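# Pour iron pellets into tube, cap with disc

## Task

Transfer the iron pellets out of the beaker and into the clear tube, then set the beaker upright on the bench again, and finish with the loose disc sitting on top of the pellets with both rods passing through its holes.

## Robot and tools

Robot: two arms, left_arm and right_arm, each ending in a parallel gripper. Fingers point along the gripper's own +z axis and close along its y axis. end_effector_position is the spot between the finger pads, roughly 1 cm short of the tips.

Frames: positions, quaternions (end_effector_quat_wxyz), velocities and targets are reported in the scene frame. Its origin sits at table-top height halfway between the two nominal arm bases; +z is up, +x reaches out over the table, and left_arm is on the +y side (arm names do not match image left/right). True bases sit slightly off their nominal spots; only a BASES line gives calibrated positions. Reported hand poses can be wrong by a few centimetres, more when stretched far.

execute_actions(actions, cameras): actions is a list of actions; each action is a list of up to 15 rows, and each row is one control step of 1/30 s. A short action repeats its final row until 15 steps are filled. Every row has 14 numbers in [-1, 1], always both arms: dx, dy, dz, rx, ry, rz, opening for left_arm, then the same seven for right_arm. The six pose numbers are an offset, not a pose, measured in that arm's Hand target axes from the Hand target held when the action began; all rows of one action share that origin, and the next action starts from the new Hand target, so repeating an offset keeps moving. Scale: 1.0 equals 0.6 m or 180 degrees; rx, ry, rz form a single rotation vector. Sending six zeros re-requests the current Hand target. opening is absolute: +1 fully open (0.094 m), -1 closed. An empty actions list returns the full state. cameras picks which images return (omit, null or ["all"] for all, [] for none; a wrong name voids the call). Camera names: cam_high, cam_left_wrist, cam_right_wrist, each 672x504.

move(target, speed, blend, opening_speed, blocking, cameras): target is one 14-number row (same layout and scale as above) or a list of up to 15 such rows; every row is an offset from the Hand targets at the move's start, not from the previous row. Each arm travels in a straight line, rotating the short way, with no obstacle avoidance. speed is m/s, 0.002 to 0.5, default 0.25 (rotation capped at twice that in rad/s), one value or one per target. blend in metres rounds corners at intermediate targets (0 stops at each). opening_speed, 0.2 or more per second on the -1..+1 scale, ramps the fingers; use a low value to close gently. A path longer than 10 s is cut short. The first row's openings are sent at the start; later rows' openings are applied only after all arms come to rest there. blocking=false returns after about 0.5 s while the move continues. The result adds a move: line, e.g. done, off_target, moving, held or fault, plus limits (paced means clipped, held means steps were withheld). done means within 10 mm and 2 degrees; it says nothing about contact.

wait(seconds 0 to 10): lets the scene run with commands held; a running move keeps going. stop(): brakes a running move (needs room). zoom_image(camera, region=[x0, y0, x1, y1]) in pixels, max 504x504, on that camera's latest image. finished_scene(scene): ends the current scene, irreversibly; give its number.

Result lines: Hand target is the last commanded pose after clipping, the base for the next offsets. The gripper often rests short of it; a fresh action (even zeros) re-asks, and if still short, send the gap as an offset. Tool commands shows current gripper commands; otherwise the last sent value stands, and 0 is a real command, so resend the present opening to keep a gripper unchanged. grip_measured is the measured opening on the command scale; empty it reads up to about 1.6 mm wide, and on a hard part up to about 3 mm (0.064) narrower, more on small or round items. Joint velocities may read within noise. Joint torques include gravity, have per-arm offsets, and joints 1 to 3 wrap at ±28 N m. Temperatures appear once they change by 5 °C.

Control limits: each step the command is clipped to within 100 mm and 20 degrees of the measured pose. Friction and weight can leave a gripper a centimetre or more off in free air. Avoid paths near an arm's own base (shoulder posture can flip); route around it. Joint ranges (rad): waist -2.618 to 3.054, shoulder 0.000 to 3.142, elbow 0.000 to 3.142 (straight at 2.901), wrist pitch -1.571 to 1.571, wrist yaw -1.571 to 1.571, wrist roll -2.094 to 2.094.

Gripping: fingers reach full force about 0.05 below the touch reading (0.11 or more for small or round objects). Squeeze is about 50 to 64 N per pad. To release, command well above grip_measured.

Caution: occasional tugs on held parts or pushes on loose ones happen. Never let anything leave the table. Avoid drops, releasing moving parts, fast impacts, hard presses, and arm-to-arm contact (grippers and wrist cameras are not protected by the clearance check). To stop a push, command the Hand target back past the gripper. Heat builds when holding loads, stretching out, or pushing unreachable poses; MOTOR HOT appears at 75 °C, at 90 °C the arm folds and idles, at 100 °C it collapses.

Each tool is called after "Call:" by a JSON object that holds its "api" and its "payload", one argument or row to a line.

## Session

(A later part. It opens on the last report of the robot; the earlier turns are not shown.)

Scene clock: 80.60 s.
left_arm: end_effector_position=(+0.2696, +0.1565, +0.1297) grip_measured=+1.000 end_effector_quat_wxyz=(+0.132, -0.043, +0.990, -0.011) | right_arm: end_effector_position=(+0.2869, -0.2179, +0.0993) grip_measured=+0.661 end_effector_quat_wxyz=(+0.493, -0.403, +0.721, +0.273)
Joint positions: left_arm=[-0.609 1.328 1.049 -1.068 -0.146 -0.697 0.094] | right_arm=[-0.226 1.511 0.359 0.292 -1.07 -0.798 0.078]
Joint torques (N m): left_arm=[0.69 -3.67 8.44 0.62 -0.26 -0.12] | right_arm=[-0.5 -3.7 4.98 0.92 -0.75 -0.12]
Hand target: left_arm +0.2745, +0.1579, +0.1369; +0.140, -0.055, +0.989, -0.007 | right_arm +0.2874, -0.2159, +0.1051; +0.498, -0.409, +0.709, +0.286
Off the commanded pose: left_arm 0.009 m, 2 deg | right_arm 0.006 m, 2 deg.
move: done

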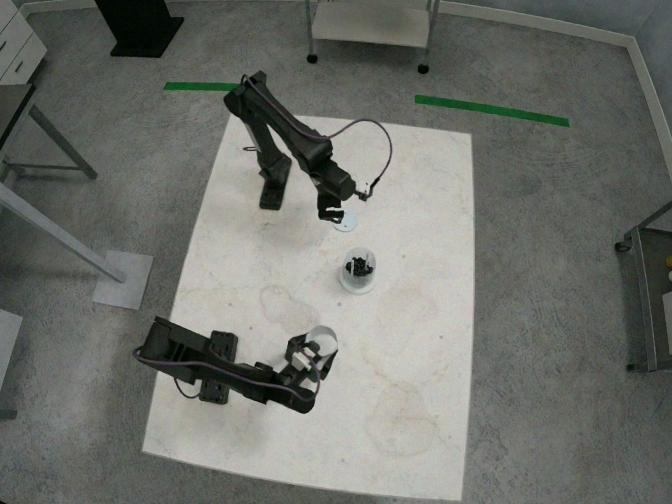

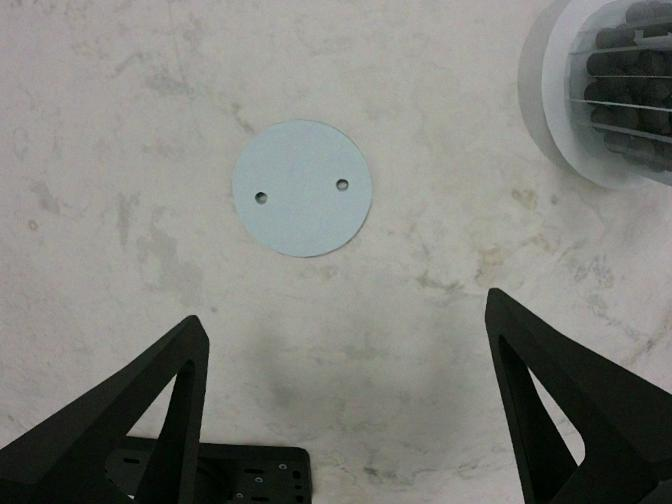

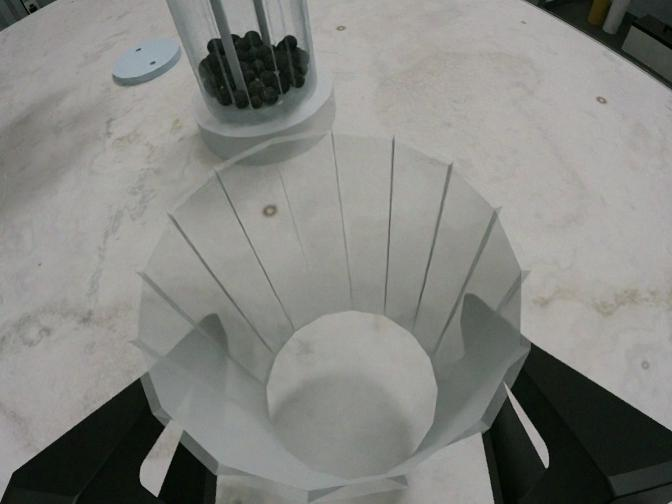

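Call:
{"api": "move", "payload": {
  "target": [0.0017, 0.0233, 0.1290, -0.0071, -0.0007, -0.0246, 1, 0.0641, 0.0001, 0.0232, 0, 0, 0, 0.4],
  "speed": 0.07
}}

Scene clock: 85.03 s.
left_arm: end_effector_position=(+0.2873, +0.1708, +0.0635) grip_measured=+1.000 end_effector_quat_wxyz=(+0.129, -0.084, +0.988, -0.004) | right_arm: end_effector_position=(+0.2873, -0.2169, +0.0610) grip_measured=+0.661 end_effector_quat_wxyz=(+0.486, -0.403, +0.722, +0.284)
Joint positions: left_arm=[-0.528 1.421 0.856 -0.791 -0.146 -0.698 0.094] | right_arm=[-0.226 1.744 0.336 0.511 -1.082 -0.815 0.078]
Joint torques (N m): left_arm=[0.68 -4.1 5.59 1.08 -0.2 -0.11] | right_arm=[-0.55 -4.38 2.15 1.32 -0.66 -0.02]
Hand target: left_arm +0.2935, +0.1718, +0.0618; +0.140, -0.095, +0.986, -0.001 | right_arm +0.2874, -0.2159, +0.0642; +0.498, -0.409, +0.709, +0.286
Off the commanded pose: left_arm 0.006 m, 2 deg | right_arm 0.003 m, 2 deg.
move: done

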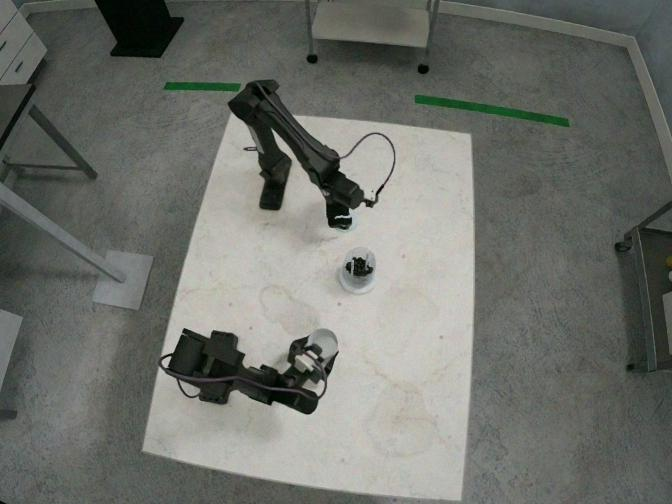

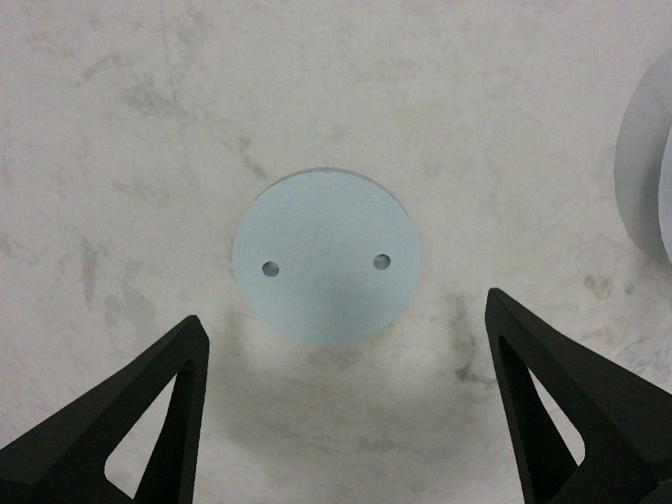

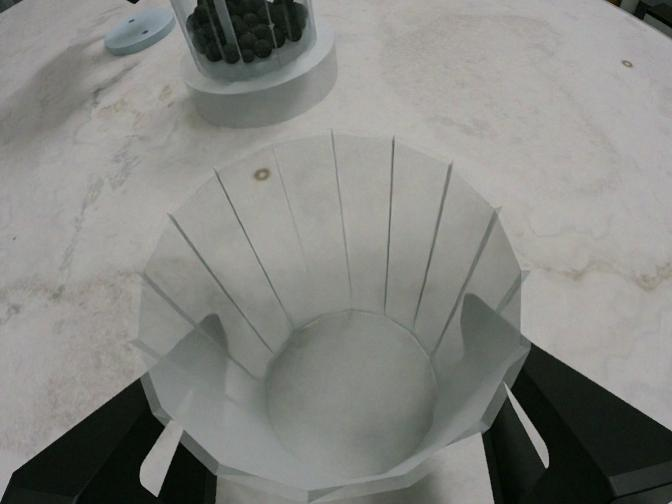

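Call:
{"api": "move", "payload": {
  "target": [
    [0.0142, 0.0067, 0.0562, 0, 0, 0, 1, 0.0063, 0, 0.0023, 0, 0, 0, 0.4],
    [0.0142, 0.0067, 0.0562, 0, 0, 0, 1, 0.0063, 0, 0.0023, 0, 0, 0, 0.95]
  ],
  "speed": 0.06,
  "opening_speed": 0.3
}}

Scene clock: 90.57 s.
left_arm: end_effector_position=(+0.2877, +0.1721, +0.0285) grip_measured=+1.000 end_effector_quat_wxyz=(+0.131, -0.086, +0.988, -0.004) | right_arm: end_effector_position=(+0.2890, -0.2165, +0.0600) grip_measured=+0.948 end_effector_quat_wxyz=(+0.492, -0.406, +0.716, +0.283)
Joint positions: left_arm=[-0.523 1.477 0.753 -0.628 -0.146 -0.698 0.094] | right_arm=[-0.226 1.769 0.336 0.551 -1.092 -0.815 0.092]
Joint torques (N m): left_arm=[0.75 -3.9 5.26 1.04 -0.14 0.03] | right_arm=[-0.64 -4.3 1.77 1.27 -0.53 -0.01]
Hand target: left_arm +0.2940, +0.1750, +0.0269; +0.140, -0.095, +0.986, -0.001 | right_arm +0.2874, -0.2159, +0.0602; +0.498, -0.409, +0.709, +0.286
Off the commanded pose: left_arm 0.007 m, 1 deg | right_arm 0.002 m, 1 deg.
move: done

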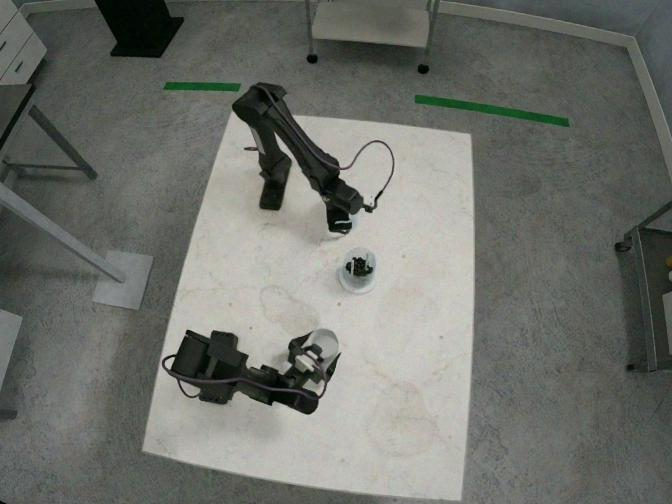

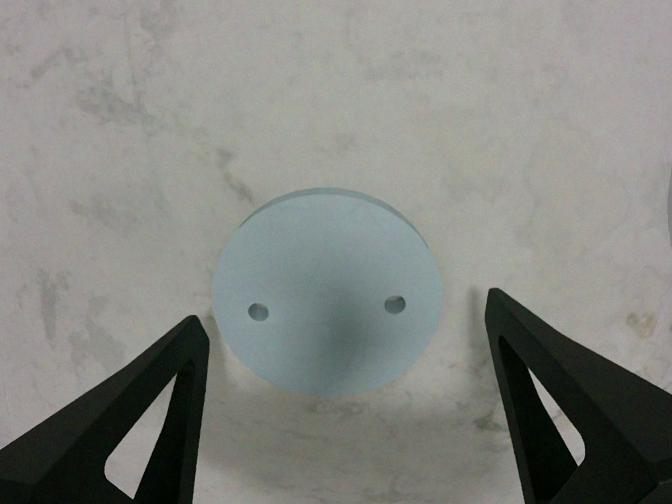

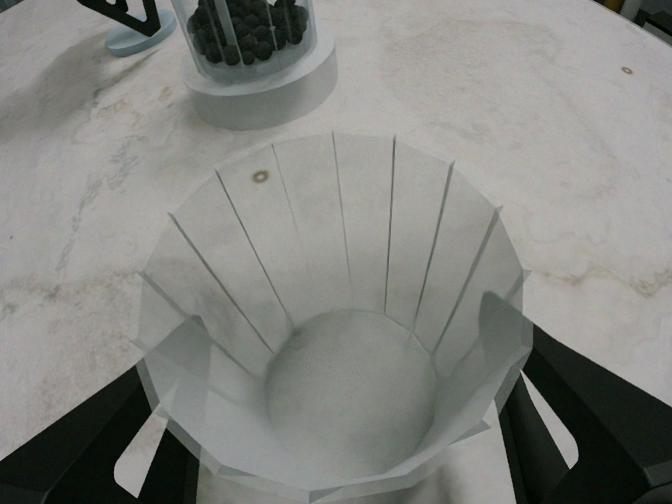

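Call:
{"api": "move", "payload": {
  "target": [
    [0.0028, 0.0073, 0.0197, 0, 0, 0, 1, -0.2034, -0.0002, -0.0737, 0, 0, 0, 0.95],
    [0.0028, 0.0073, 0.0197, 0, 0, 0, 0.42, -0.2034, -0.0002, -0.0737, 0, 0, 0, 0.95]
  ],
  "speed": 0.1,
  "opening_speed": 0.3
}}

Scene clock: 97.57 s.
left_arm: end_effector_position=(+0.2895, +0.1768, +0.0174) grip_measured=+0.636 end_effector_quat_wxyz=(+0.133, -0.096, +0.987, -0.004) | right_arm: end_effector_position=(+0.2841, -0.2155, +0.1749) grip_measured=+0.948 end_effector_quat_wxyz=(+0.485, -0.398, +0.722, +0.291)
Joint positions: left_arm=[-0.505 1.497 0.72 -0.57 -0.146 -0.698 0.077] | right_arm=[-0.226 1.241 0.554 -0.21 -1.092 -0.8 0.092]
Joint torques (N m): left_arm=[0.72 -4.19 4.89 1.03 -0.16 -0.01] | right_arm=[-0.55 -4.52 7.5 0.81 -0.53 -0.13]
Hand target: left_arm +0.2948, +0.1793, +0.0150; +0.140, -0.095, +0.986, -0.001 | right_arm +0.2873, -0.2158, +0.1900; +0.498, -0.409, +0.709, +0.286
Off the commanded pose: left_arm 0.006 m, 1 deg | right_arm 0.015 m, 3 deg.
move: off_target (right_arm)

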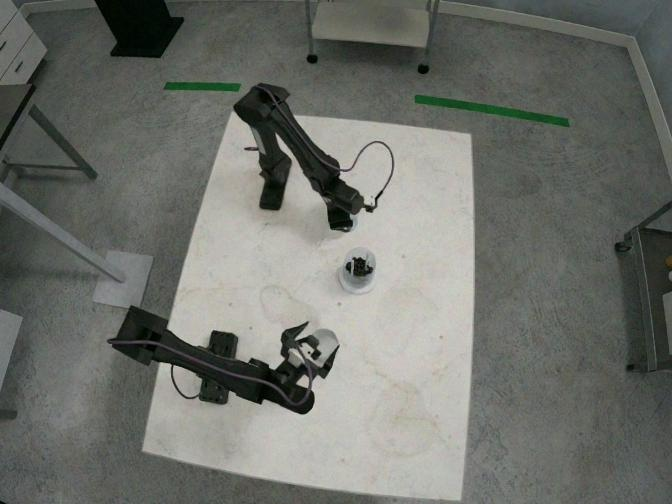

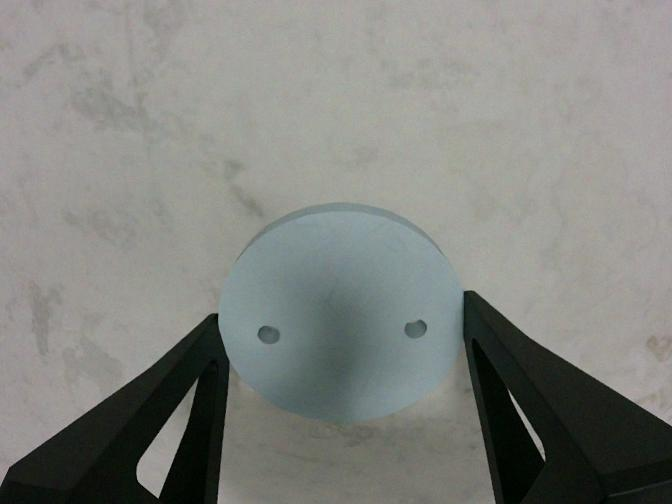

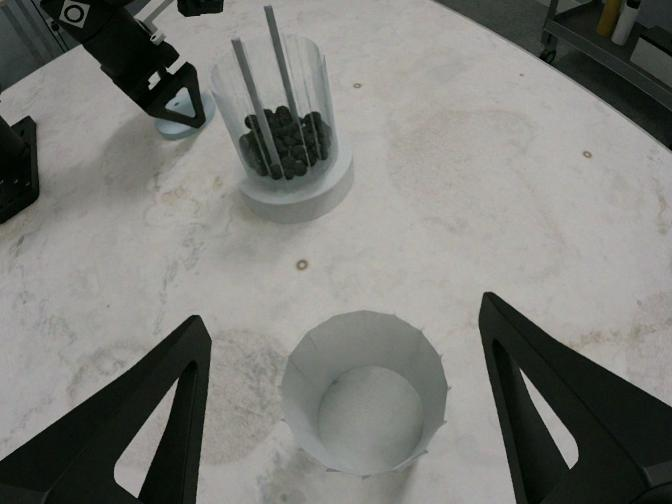

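Call:
{"api": "move", "payload": {
  "target": [
    [-0.0552, -0.0057, -0.1925, 0, 0, 0, 0.42, 0, 0, 0, 0, 0, 0, 0.95],
    [-0.1240, -0.3233, -0.3215, 0.1005, 0.0115, 0.3310, 0.42, -0.0420, 0.0240, 0.1157, -0.0976, -0.0548, -0.0257, 0.95]
  ],
  "speed": [0.12, 0.2],
  "blend": 0.04
}}

Scene clock: 108.07 s.
left_arm: end_effector_position=(+0.3483, +0.0029, +0.2266) grip_measured=+0.636 end_effector_quat_wxyz=(+0.122, +0.418, +0.897, -0.077) | right_arm: end_effector_position=(+0.3071, -0.1477, +0.1790) grip_measured=+0.948 end_effector_quat_wxyz=(+0.489, -0.475, +0.613, +0.399)
Joint positions: left_arm=[-0.701 1.954 2.106 -1.444 0.078 0.144 0.077] | right_arm=[-0.02 1.562 0.669 0.128 -1.271 -0.717 0.092]
Joint torques (N m): left_arm=[-0.75 -8.08 8.28 0.74 0.16 0.05] | right_arm=[0.77 -5.11 6.49 1.3 -0.62 0.15]
Hand target: left_arm +0.3479, -0.0019, +0.2265; +0.118, +0.428, +0.893, -0.082 | right_arm +0.3119, -0.1447, +0.1900; +0.499, -0.482, +0.595, +0.405
Off the commanded pose: left_arm 0.005 m, 1 deg | right_arm 0.012 m, 3 deg.
move: off_target (right_arm)

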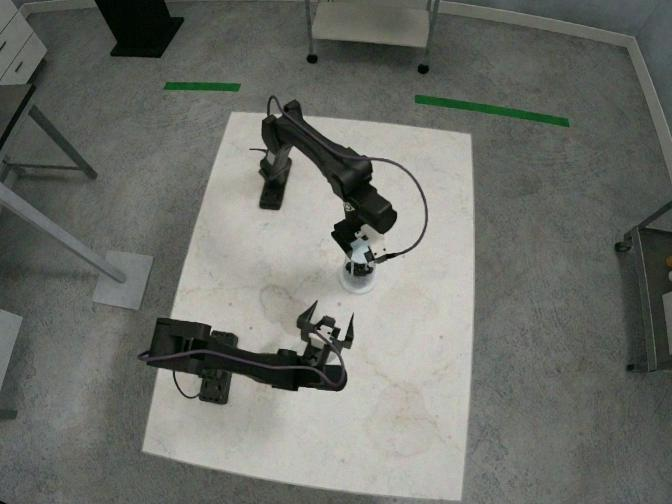

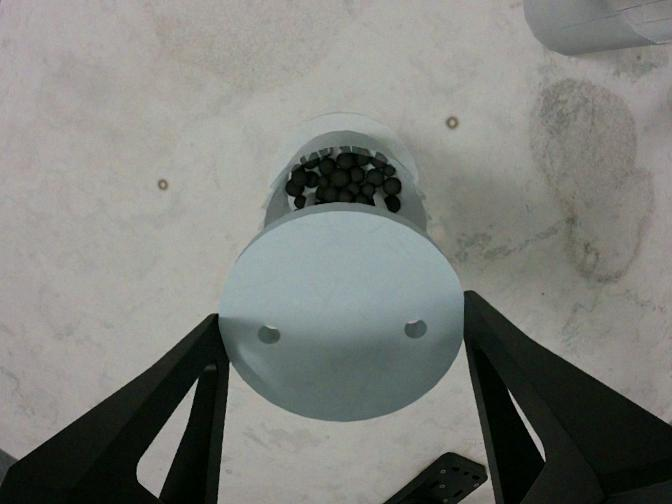

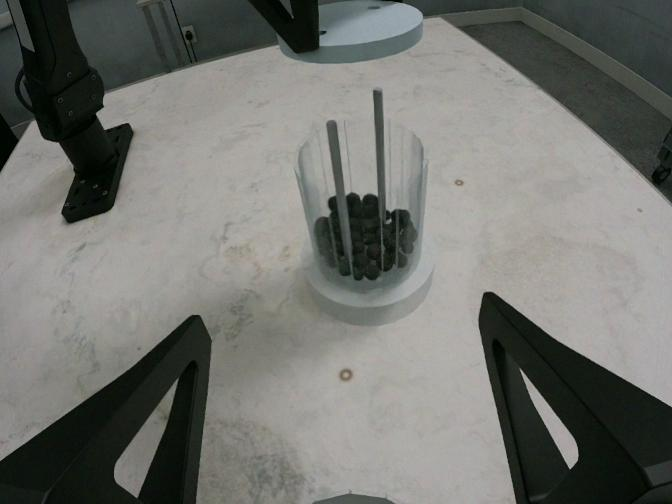

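Call:
{"api": "zoom_image", "payload": {
  "camera": "cam_right_wrist",
  "region": [240, 0, 480, 320]
}}

Call:
{"api": "zoom_image", "payload": {
  "camera": "cam_left_wrist",
  "region": [200, 100, 480, 440]
}}

Scaled by 1.575 from the camera's 672x504 image, which has a finer 960x720 frame.

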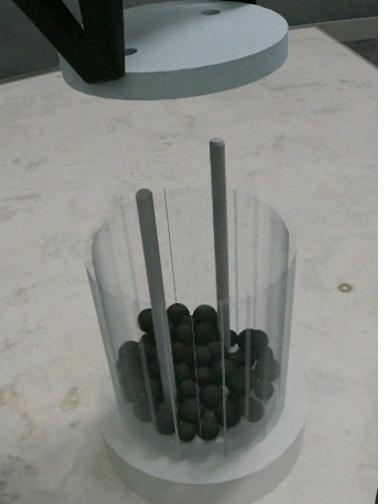

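Scaled by 1.482 from the camera's 672x504 image, which has a finer 960x720 frame.

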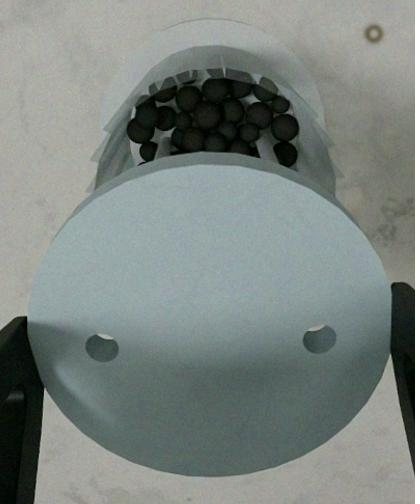

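Call:
{"api": "zoom_image", "payload": {
  "camera": "cam_left_wrist",
  "region": [250, 100, 440, 240]
}}

Scaled by 2.653 from the camera's 672x504 image, which has a finer 960x720 frame.

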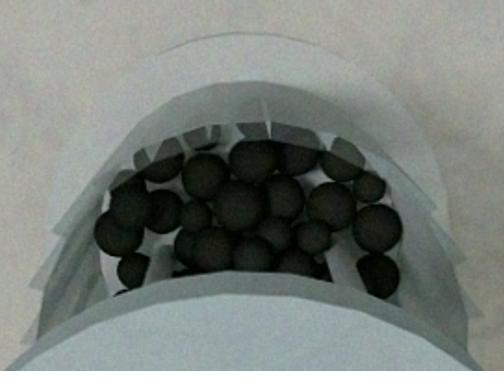

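Call:
{"api": "move", "payload": {
  "target": [0.0088, -0.0072, 0.0448, 0.0039, 0.0006, 0.0134, 0.42, -0.0130, 0.1887, 0.0743, 0.2570, -0.0003, 0.0451, 0.95],
  "speed": 0.2,
  "cameras": ["cam_left_wrist", "cam_right_wrist"]
}}

Call:
{"api": "zoom_image", "payload": {
  "camera": "cam_right_wrist",
  "region": [250, 0, 490, 320]
}}

Scene clock: 126.40 s.
left_arm: end_effector_position=(+0.3462, +0.0029, +0.1936) grip_measured=+0.636 end_effector_quat_wxyz=(+0.099, +0.433, +0.893, -0.072) | right_arm: end_effector_position=(+0.2079, -0.0831, +0.1747) grip_measured=+0.948 end_effector_quat_wxyz=(+0.610, -0.223, +0.744, +0.159)
Joint positions: left_arm=[-0.701 1.954 1.981 -1.367 0.086 0.176 0.077] | right_arm=[1.157 1.034 0.151 0.631 0.608 0.11 0.092]
Joint torques (N m): left_arm=[-1.03 -11.22 5.61 1.11 0.17 0.09] | right_arm=[0.64 -1.25 7.43 1.64 0.19 0.17]
Hand target: left_arm +0.3451, -0.0073, +0.1994; +0.116, +0.447, +0.883, -0.084 | right_arm +0.2106, -0.0770, +0.1899; +0.620, -0.205, +0.738, +0.172
Off the commanded pose: left_arm 0.012 m, 3 deg | right_arm 0.017 m, 3 deg.
move: off_target (left_arm, right_arm)
Images, in order: cam_left_wrist, cam_right_wrist.

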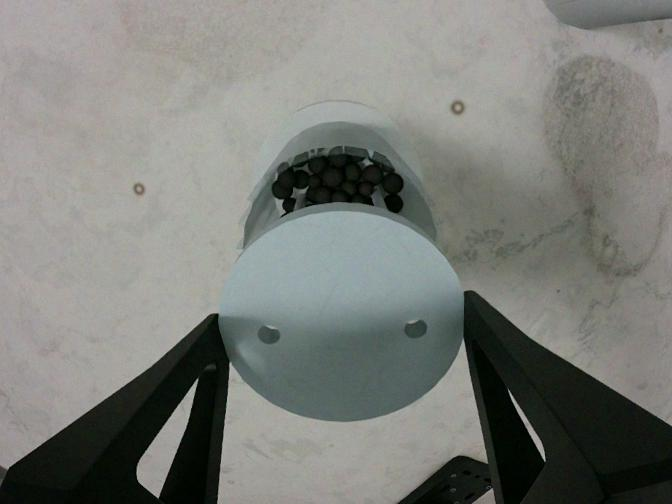

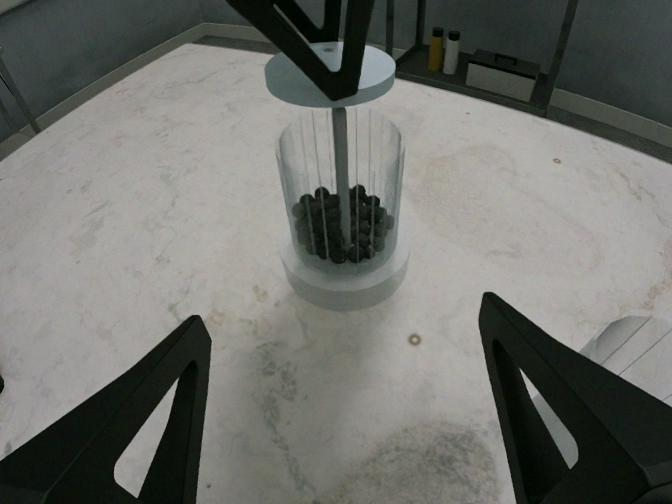

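Scaled by 1.575 from the camera's 672x504 image, which has a finer 960x720 frame.

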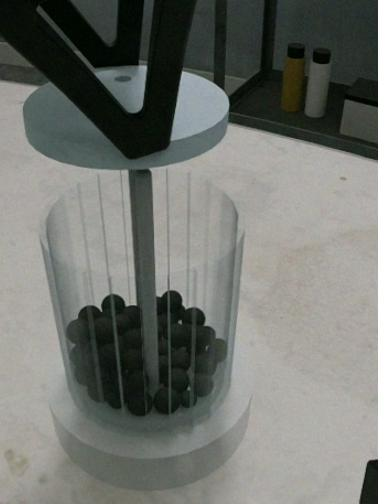

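Call:
{"api": "move", "payload": {
  "target": [
    [0.00589, -0.01559, -0.00899, 0, 0, 0, 0.42, 0, 0, 0, 0, 0, 0, 0.95],
    [-0.0081, 0.01756, -0.00644, 0, 0, 0, 0.42, 0, 0, 0, 0, 0, 0, 0.95],
    [0.00384, -0.00843, -0.00871, 0, 0, 0, 0.42, 0, 0, 0, 0, 0, 0, 0.95],
    [-0.00446, 0.01009, -0.00715, 0, 0, 0, 0.42, 0, 0, 0, 0, 0, 0, 0.95],
    [0.00177, -0.00126, -0.00845, 0, 0, 0, 0.42, 0, 0, 0, 0, 0, 0, 0.95],
    [-0.00083, 0.00262, -0.00787, 0, 0, 0, 0.42, 0, 0, 0, 0, 0, 0, 0.95]
  ],
  "speed": 0.08,
  "cameras": ["cam_left_wrist", "cam_right_wrist"]
}}

Call:
{"api": "zoom_image", "payload": {
  "camera": "cam_right_wrist",
  "region": [250, 0, 490, 320]
}}

Scene clock: 132.33 s.
left_arm: end_effector_position=(+0.3433, -0.0027, +0.1961) grip_measured=+0.636 end_effector_quat_wxyz=(+0.102, +0.445, +0.886, -0.077) | right_arm: end_effector_position=(+0.2080, -0.0833, +0.1748) grip_measured=+0.948 end_effector_quat_wxyz=(+0.610, -0.222, +0.744, +0.159)
Joint positions: left_arm=[-0.712 1.954 1.988 -1.366 0.095 0.191 0.077] | right_arm=[1.157 1.034 0.151 0.631 0.61 0.112 0.092]
Joint torques (N m): left_arm=[0.05 -10.67 6.98 0.9 0.13 -0.01] | right_arm=[0.62 -1.35 7.5 1.62 0.16 0.15]
Hand target: left_arm +0.3460, -0.0056, +0.2040; +0.116, +0.447, +0.883, -0.084 | right_arm +0.2106, -0.0770, +0.1899; +0.620, -0.205, +0.738, +0.172
Off the commanded pose: left_arm 0.009 m, 2 deg | right_arm 0.017 m, 3 deg.
move: off_target (right_arm)
Images, in order: cam_left_wrist, cam_right_wrist.

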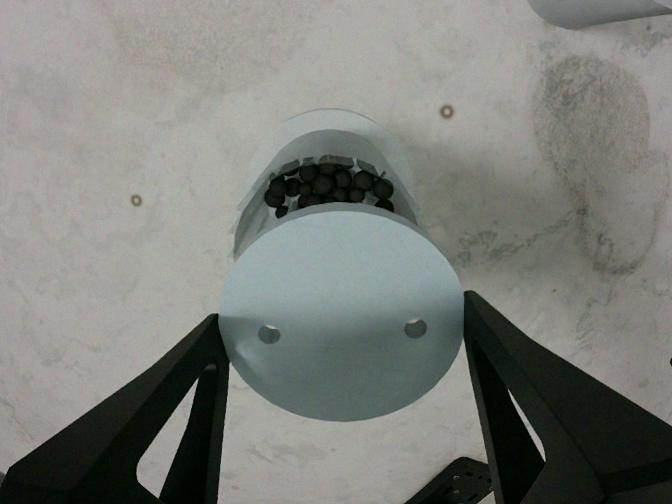

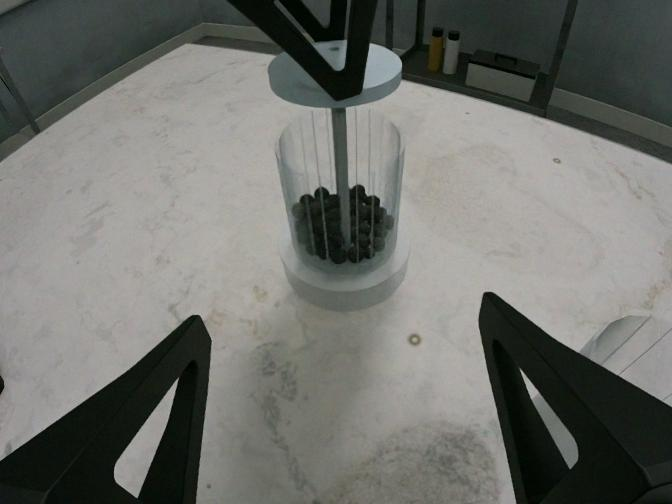

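Scaled by 1.575 from the camera's 672x504 image, which has a finer 960x720 frame.

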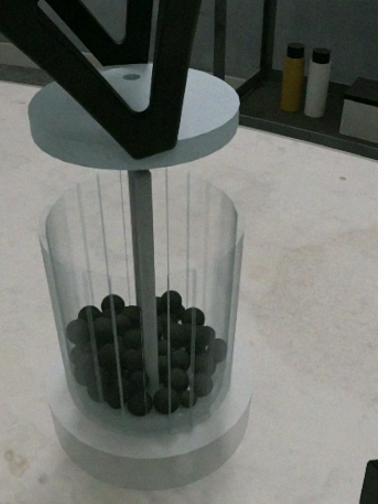

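Call:
{"api": "move", "payload": {
  "target": [0, 0, 0, 0, 0, 0, 0.42, -0.0150, -0.1837, 0.0853, -0.2574, 0, -0.0453, 0.95],
  "speed": 0.25,
  "cameras": ["cam_left_wrist", "cam_right_wrist"]
}}

Call:
{"api": "zoom_image", "payload": {
  "camera": "cam_right_wrist",
  "region": [240, 0, 480, 320]
}}

Scene clock: 136.97 s.
left_arm: end_effector_position=(+0.3433, -0.0027, +0.1961) grip_measured=+0.636 end_effector_quat_wxyz=(+0.102, +0.445, +0.886, -0.077) | right_arm: end_effector_position=(+0.3097, -0.1456, +0.1824) grip_measured=+0.948 end_effector_quat_wxyz=(+0.498, -0.474, +0.606, +0.399)
Joint positions: left_arm=[-0.712 1.954 1.988 -1.366 0.095 0.191 0.077] | right_arm=[-0.014 1.566 0.654 0.223 -1.276 -0.657 0.092]
Joint torques (N m): left_arm=[0.09 -10.85 6.83 0.95 0.11 0.04] | right_arm=[-0.21 -5.37 6.94 0.86 -0.57 -0.15]
Hand target: left_arm +0.3460, -0.0056, +0.2040; +0.116, +0.447, +0.883, -0.084 | right_arm +0.3119, -0.1446, +0.1900; +0.500, -0.483, +0.595, +0.405
Off the commanded pose: left_arm 0.009 m, 2 deg | right_arm 0.008 m, 2 deg.
move: done
Images, in order: cam_left_wrist, cam_right_wrist.

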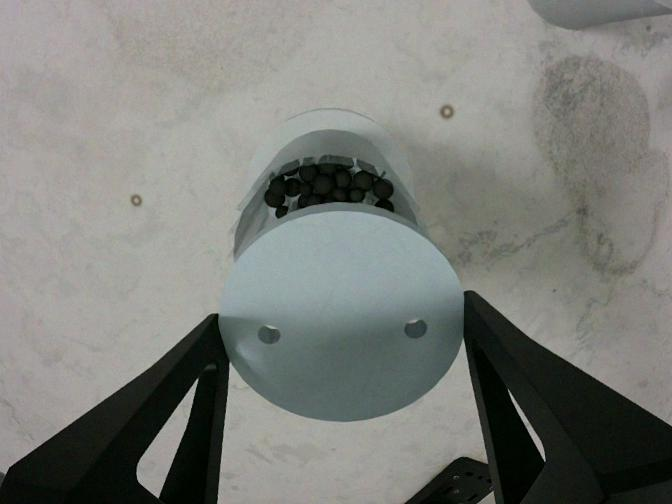

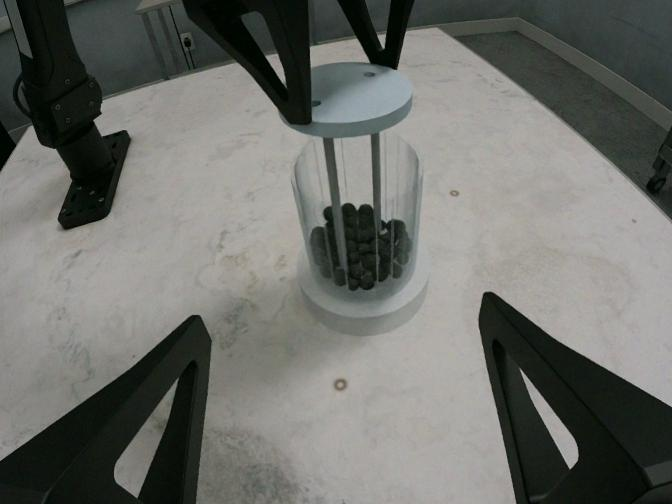

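Scaled by 1.575 from the camera's 672x504 image, which has a finer 960x720 frame.

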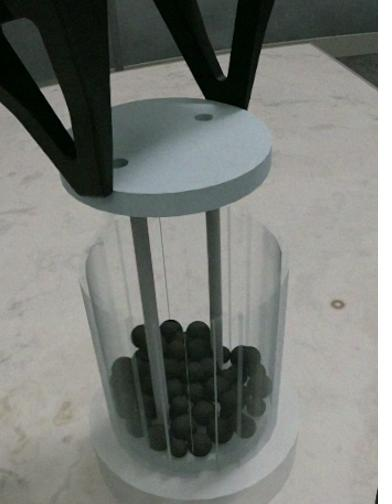

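Call:
{"api": "zoom_image", "payload": {
  "camera": "cam_right_wrist",
  "region": [280, 40, 430, 190]
}}

Call:
{"api": "zoom_image", "payload": {
  "camera": "cam_right_wrist",
  "region": [280, 150, 430, 300]
}}

Scaled by 3.360 from the camera's 672x504 image, which has a finer 960x720 frame.

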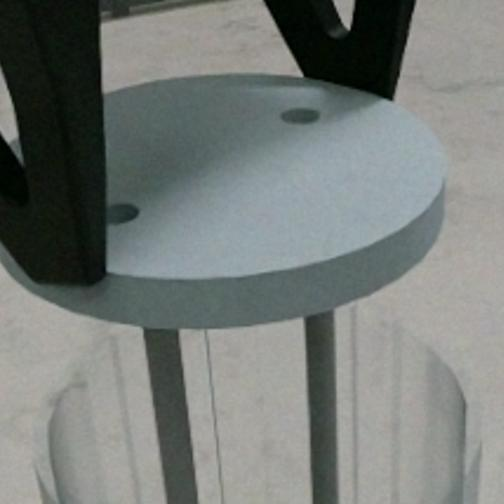

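Scaled by 3.360 from the camera's 672x504 image, which has a finer 960x720 frame.

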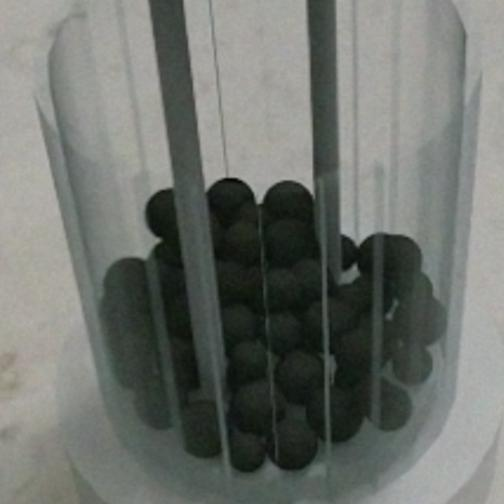

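Call:
{"api": "move", "payload": {
  "target": [
    [0.00511, -0.01284, 0.00258, 0, 0, 0, 0.42, 0, 0, 0, 0, 0, 0, 0.95],
    [-0.00888, 0.02031, 0.00513, 0, 0, 0, 0.42, 0, 0, 0, 0, 0, 0, 0.95],
    [0.00306, -0.00568, 0.00286, 0, 0, 0, 0.42, 0, 0, 0, 0, 0, 0, 0.95],
    [-0.00524, 0.01284, 0.00442, 0, 0, 0, 0.42, 0, 0, 0, 0, 0, 0, 0.95],
    [0.00099, 0.00149, 0.00312, 0, 0, 0, 0.42, 0, 0, 0, 0, 0, 0, 0.95],
    [-0.00161, 0.00537, 0.0037, 0, 0, 0, 0.42, 0, 0, 0, 0, 0, 0, 0.95]
  ],
  "speed": 0.08,
  "cameras": ["cam_left_wrist", "cam_right_wrist"]
}}

Call:
{"api": "zoom_image", "payload": {
  "camera": "cam_right_wrist",
  "region": [280, 40, 430, 190]
}}

Call:
{"api": "zoom_image", "payload": {
  "camera": "cam_left_wrist",
  "region": [210, 260, 470, 400]
}}

Scene clock: 142.03 s.
left_arm: end_effector_position=(+0.3456, -0.0020, +0.1960) grip_measured=+0.636 end_effector_quat_wxyz=(+0.103, +0.446, +0.886, -0.078) | right_arm: end_effector_position=(+0.3089, -0.1456, +0.1814) grip_measured=+0.948 end_effector_quat_wxyz=(+0.497, -0.475, +0.607, +0.400)
Joint positions: left_arm=[-0.706 1.957 1.991 -1.364 0.098 0.199 0.077] | right_arm=[-0.014 1.566 0.654 0.212 -1.276 -0.665 0.092]
Joint torques (N m): left_arm=[-0.01 -10.55 6.91 0.95 0.1 -0.02] | right_arm=[-0.1 -5.27 7.06 0.9 -0.57 -0.11]
Hand target: left_arm +0.3495, -0.0050, +0.2020; +0.116, +0.447, +0.883, -0.084 | right_arm +0.3119, -0.1446, +0.1900; +0.500, -0.483, +0.595, +0.405
Off the commanded pose: left_arm 0.008 m, 2 deg | right_arm 0.009 m, 2 deg.
move: done
Images, in order: cam_left_wrist, cam_right_wrist.

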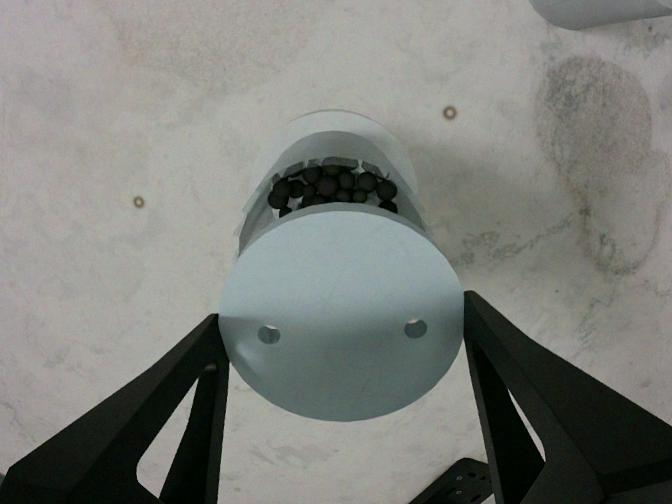

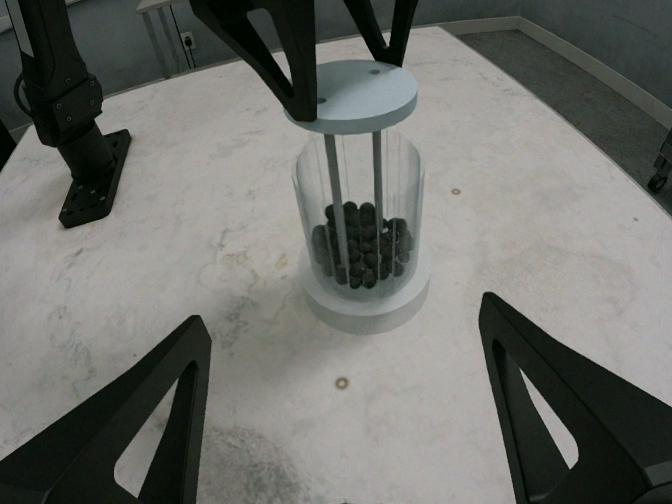

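Scaled by 3.360 from the camera's 672x504 image, which has a finer 960x720 frame.

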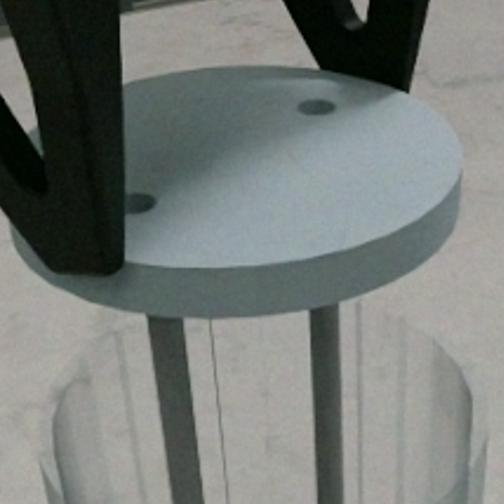

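Scaled by 1.938 from the camera's 672x504 image, which has a finer 960x720 frame.

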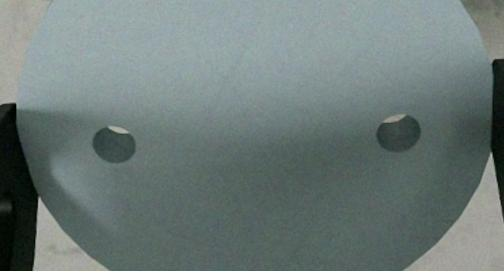

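Call:
{"api": "zoom_image", "payload": {
  "camera": "cam_left_wrist",
  "region": [250, 140, 430, 240]
}}

Scaled by 2.800 from the camera's 672x504 image, which has a finer 960x720 frame.

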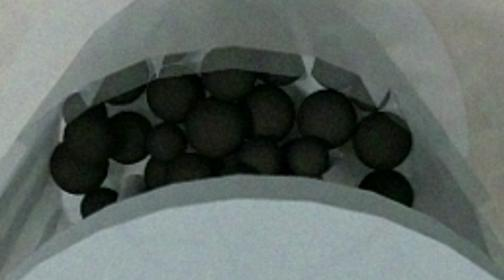

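Call:
{"api": "move", "payload": {
  "target": [0, 0, 0, 0, 0, 0, 0.42, -0.0112, 0.0920, 0.0642, 0.1586, -0.0002, 0.0278, 0.95],
  "speed": 0.25,
  "cameras": ["cam_right_wrist"]
}}

Call:
{"api": "zoom_image", "payload": {
  "camera": "cam_right_wrist",
  "region": [250, 0, 410, 160]
}}

Call:
{"api": "zoom_image", "payload": {
  "camera": "cam_right_wrist",
  "region": [250, 120, 410, 280]
}}

Scene clock: 148.27 s.
left_arm: end_effector_position=(+0.3456, -0.0020, +0.1960) grip_measured=+0.636 end_effector_quat_wxyz=(+0.103, +0.446, +0.886, -0.078) | right_arm: end_effector_position=(+0.2678, -0.0976, +0.1778) grip_measured=+0.948 end_effector_quat_wxyz=(+0.568, -0.323, +0.711, +0.259)
Joint positions: left_arm=[-0.706 1.957 1.991 -1.364 0.098 0.199 0.077] | right_arm=[0.5 1.167 0.228 0.704 -0.332 -0.076 0.092]
Joint torques (N m): left_arm=[-0.21 -10.69 6.87 0.97 0.06 0] | right_arm=[0.77 -3.73 4.3 2.06 0.01 0.15]
Hand target: left_arm +0.3495, -0.0050, +0.2020; +0.116, +0.447, +0.883, -0.084 | right_arm +0.2660, -0.0949, +0.1899; +0.585, -0.318, +0.696, +0.267
Off the commanded pose: left_arm 0.008 m, 2 deg | right_arm 0.013 m, 3 deg.
move: off_target (right_arm)
Images, in order: cam_right_wrist.

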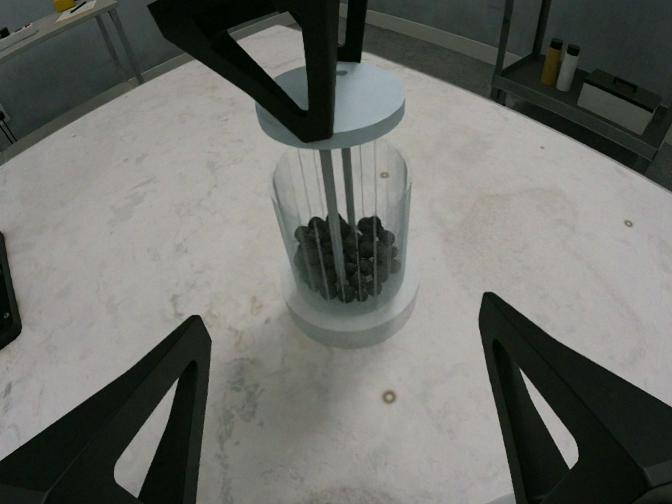

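Scaled by 3.150 from the camera's 672x504 image, which has a finer 960x720 frame.

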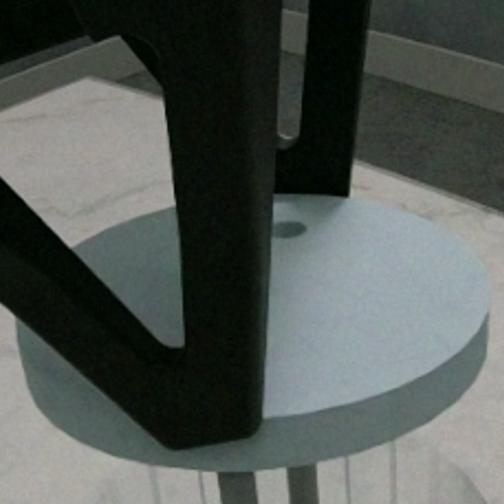

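Scaled by 3.150 from the camera's 672x504 image, which has a finer 960x720 frame.

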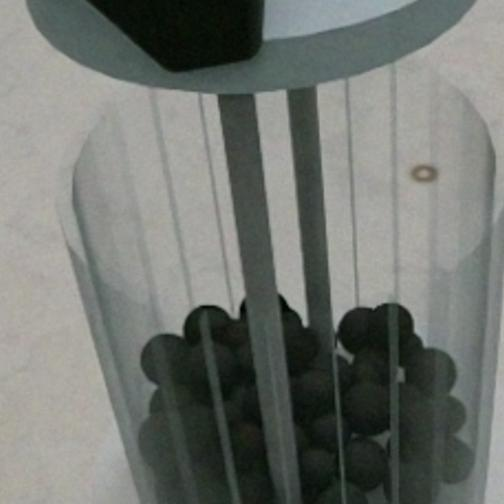

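Call:
{"api": "move", "payload": {
  "target": [
    [0.00664, -0.01482, -0.00125, -0.01166, -0.00186, -0.03996, 0.42, 0, 0, 0, 0, 0, 0, 0.95],
    [-0.00735, 0.01833, 0.0013, -0.00078, -0.00012, -0.00266, 0.42, 0, 0, 0, 0, 0, 0, 0.95],
    [0.00459, -0.00766, -0.00097, -0.00932, -0.00149, -0.03197, 0.42, 0, 0, 0, 0, 0, 0, 0.95],
    [-0.00371, 0.01086, 0.00059, -0.00389, -0.00062, -0.01332, 0.42, 0, 0, 0, 0, 0, 0, 0.95],
    [0.00392, -0.00027, 0.00408, -0.00653, -0.00104, -0.02238, 0.42, 0, 0, 0, 0, 0, 0, 0.95],
    [0.00272, 0.00383, 0.00946, -0.00575, -0.00092, -0.01971, 0.42, 0, 0, 0, 0, 0, 0, 0.95]
  ],
  "speed": 0.1,
  "cameras": ["cam_left_wrist", "cam_right_wrist"]
}}

Call:
{"api": "zoom_image", "payload": {
  "camera": "cam_right_wrist",
  "region": [250, 0, 410, 160]
}}

Call:
{"api": "zoom_image", "payload": {
  "camera": "cam_right_wrist",
  "region": [250, 120, 410, 280]
}}

Scene clock: 155.13 s.
left_arm: end_effector_position=(+0.3484, +0.0019, +0.1888) grip_measured=+0.636 end_effector_quat_wxyz=(+0.099, +0.417, +0.901, -0.070) | right_arm: end_effector_position=(+0.2681, -0.0978, +0.1782) grip_measured=+0.948 end_effector_quat_wxyz=(+0.569, -0.322, +0.711, +0.259)
Joint positions: left_arm=[-0.703 1.957 1.965 -1.347 0.078 0.138 0.077] | right_arm=[0.5 1.167 0.228 0.706 -0.331 -0.076 0.092]
Joint torques (N m): left_arm=[-0.03 -11.49 5.64 1.1 0.13 -0.06] | right_arm=[0.69 -3.69 4.33 2.03 0.02 0.16]
Hand target: left_arm +0.3511, -0.0038, +0.1960; +0.118, +0.418, +0.897, -0.081 | right_arm +0.2660, -0.0949, +0.1899; +0.585, -0.318, +0.696, +0.267
Off the commanded pose: left_arm 0.010 m, 3 deg | right_arm 0.012 m, 3 deg.
move: off_target (left_arm, right_arm)
Images, in order: cam_left_wrist, cam_right_wrist.

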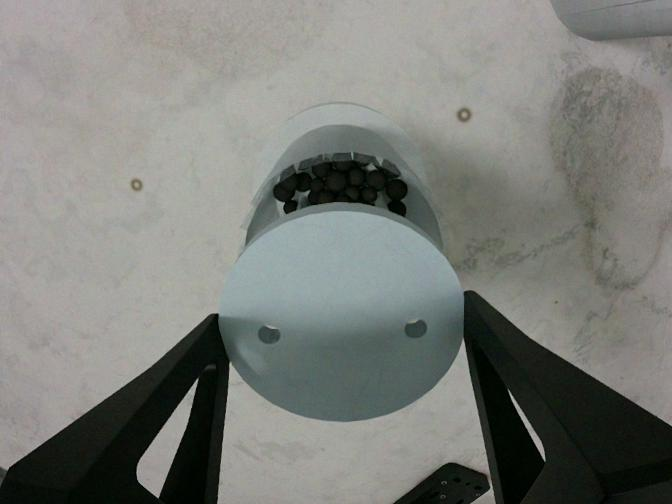

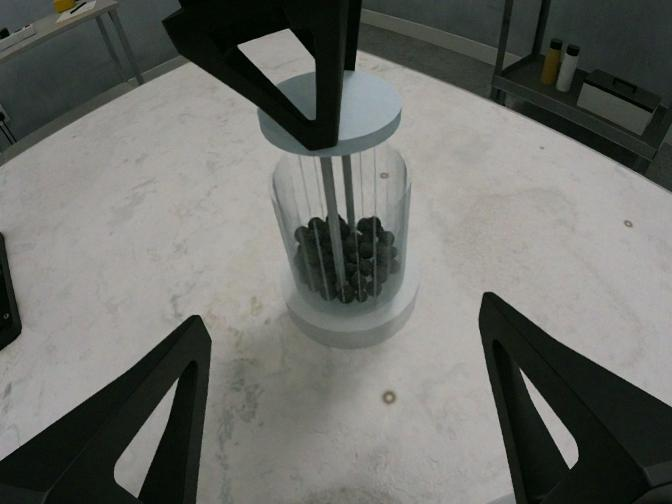

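Scaled by 3.150 from the camera's 672x504 image, which has a finer 960x720 frame.

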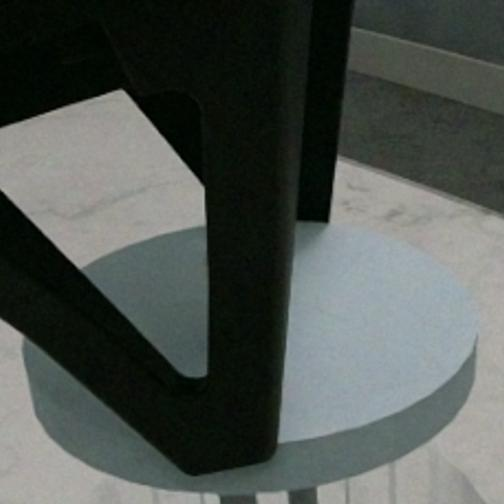

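Scaled by 3.150 from the camera's 672x504 image, which has a finer 960x720 frame.

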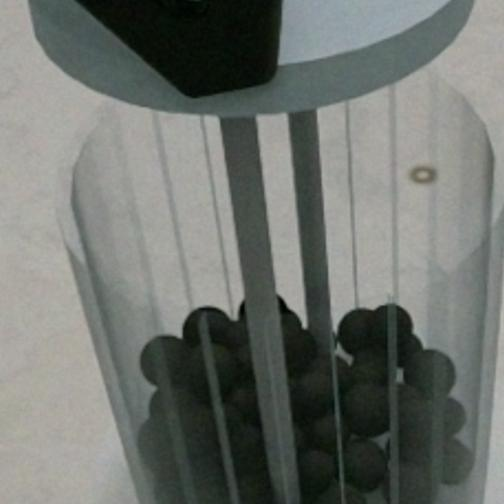

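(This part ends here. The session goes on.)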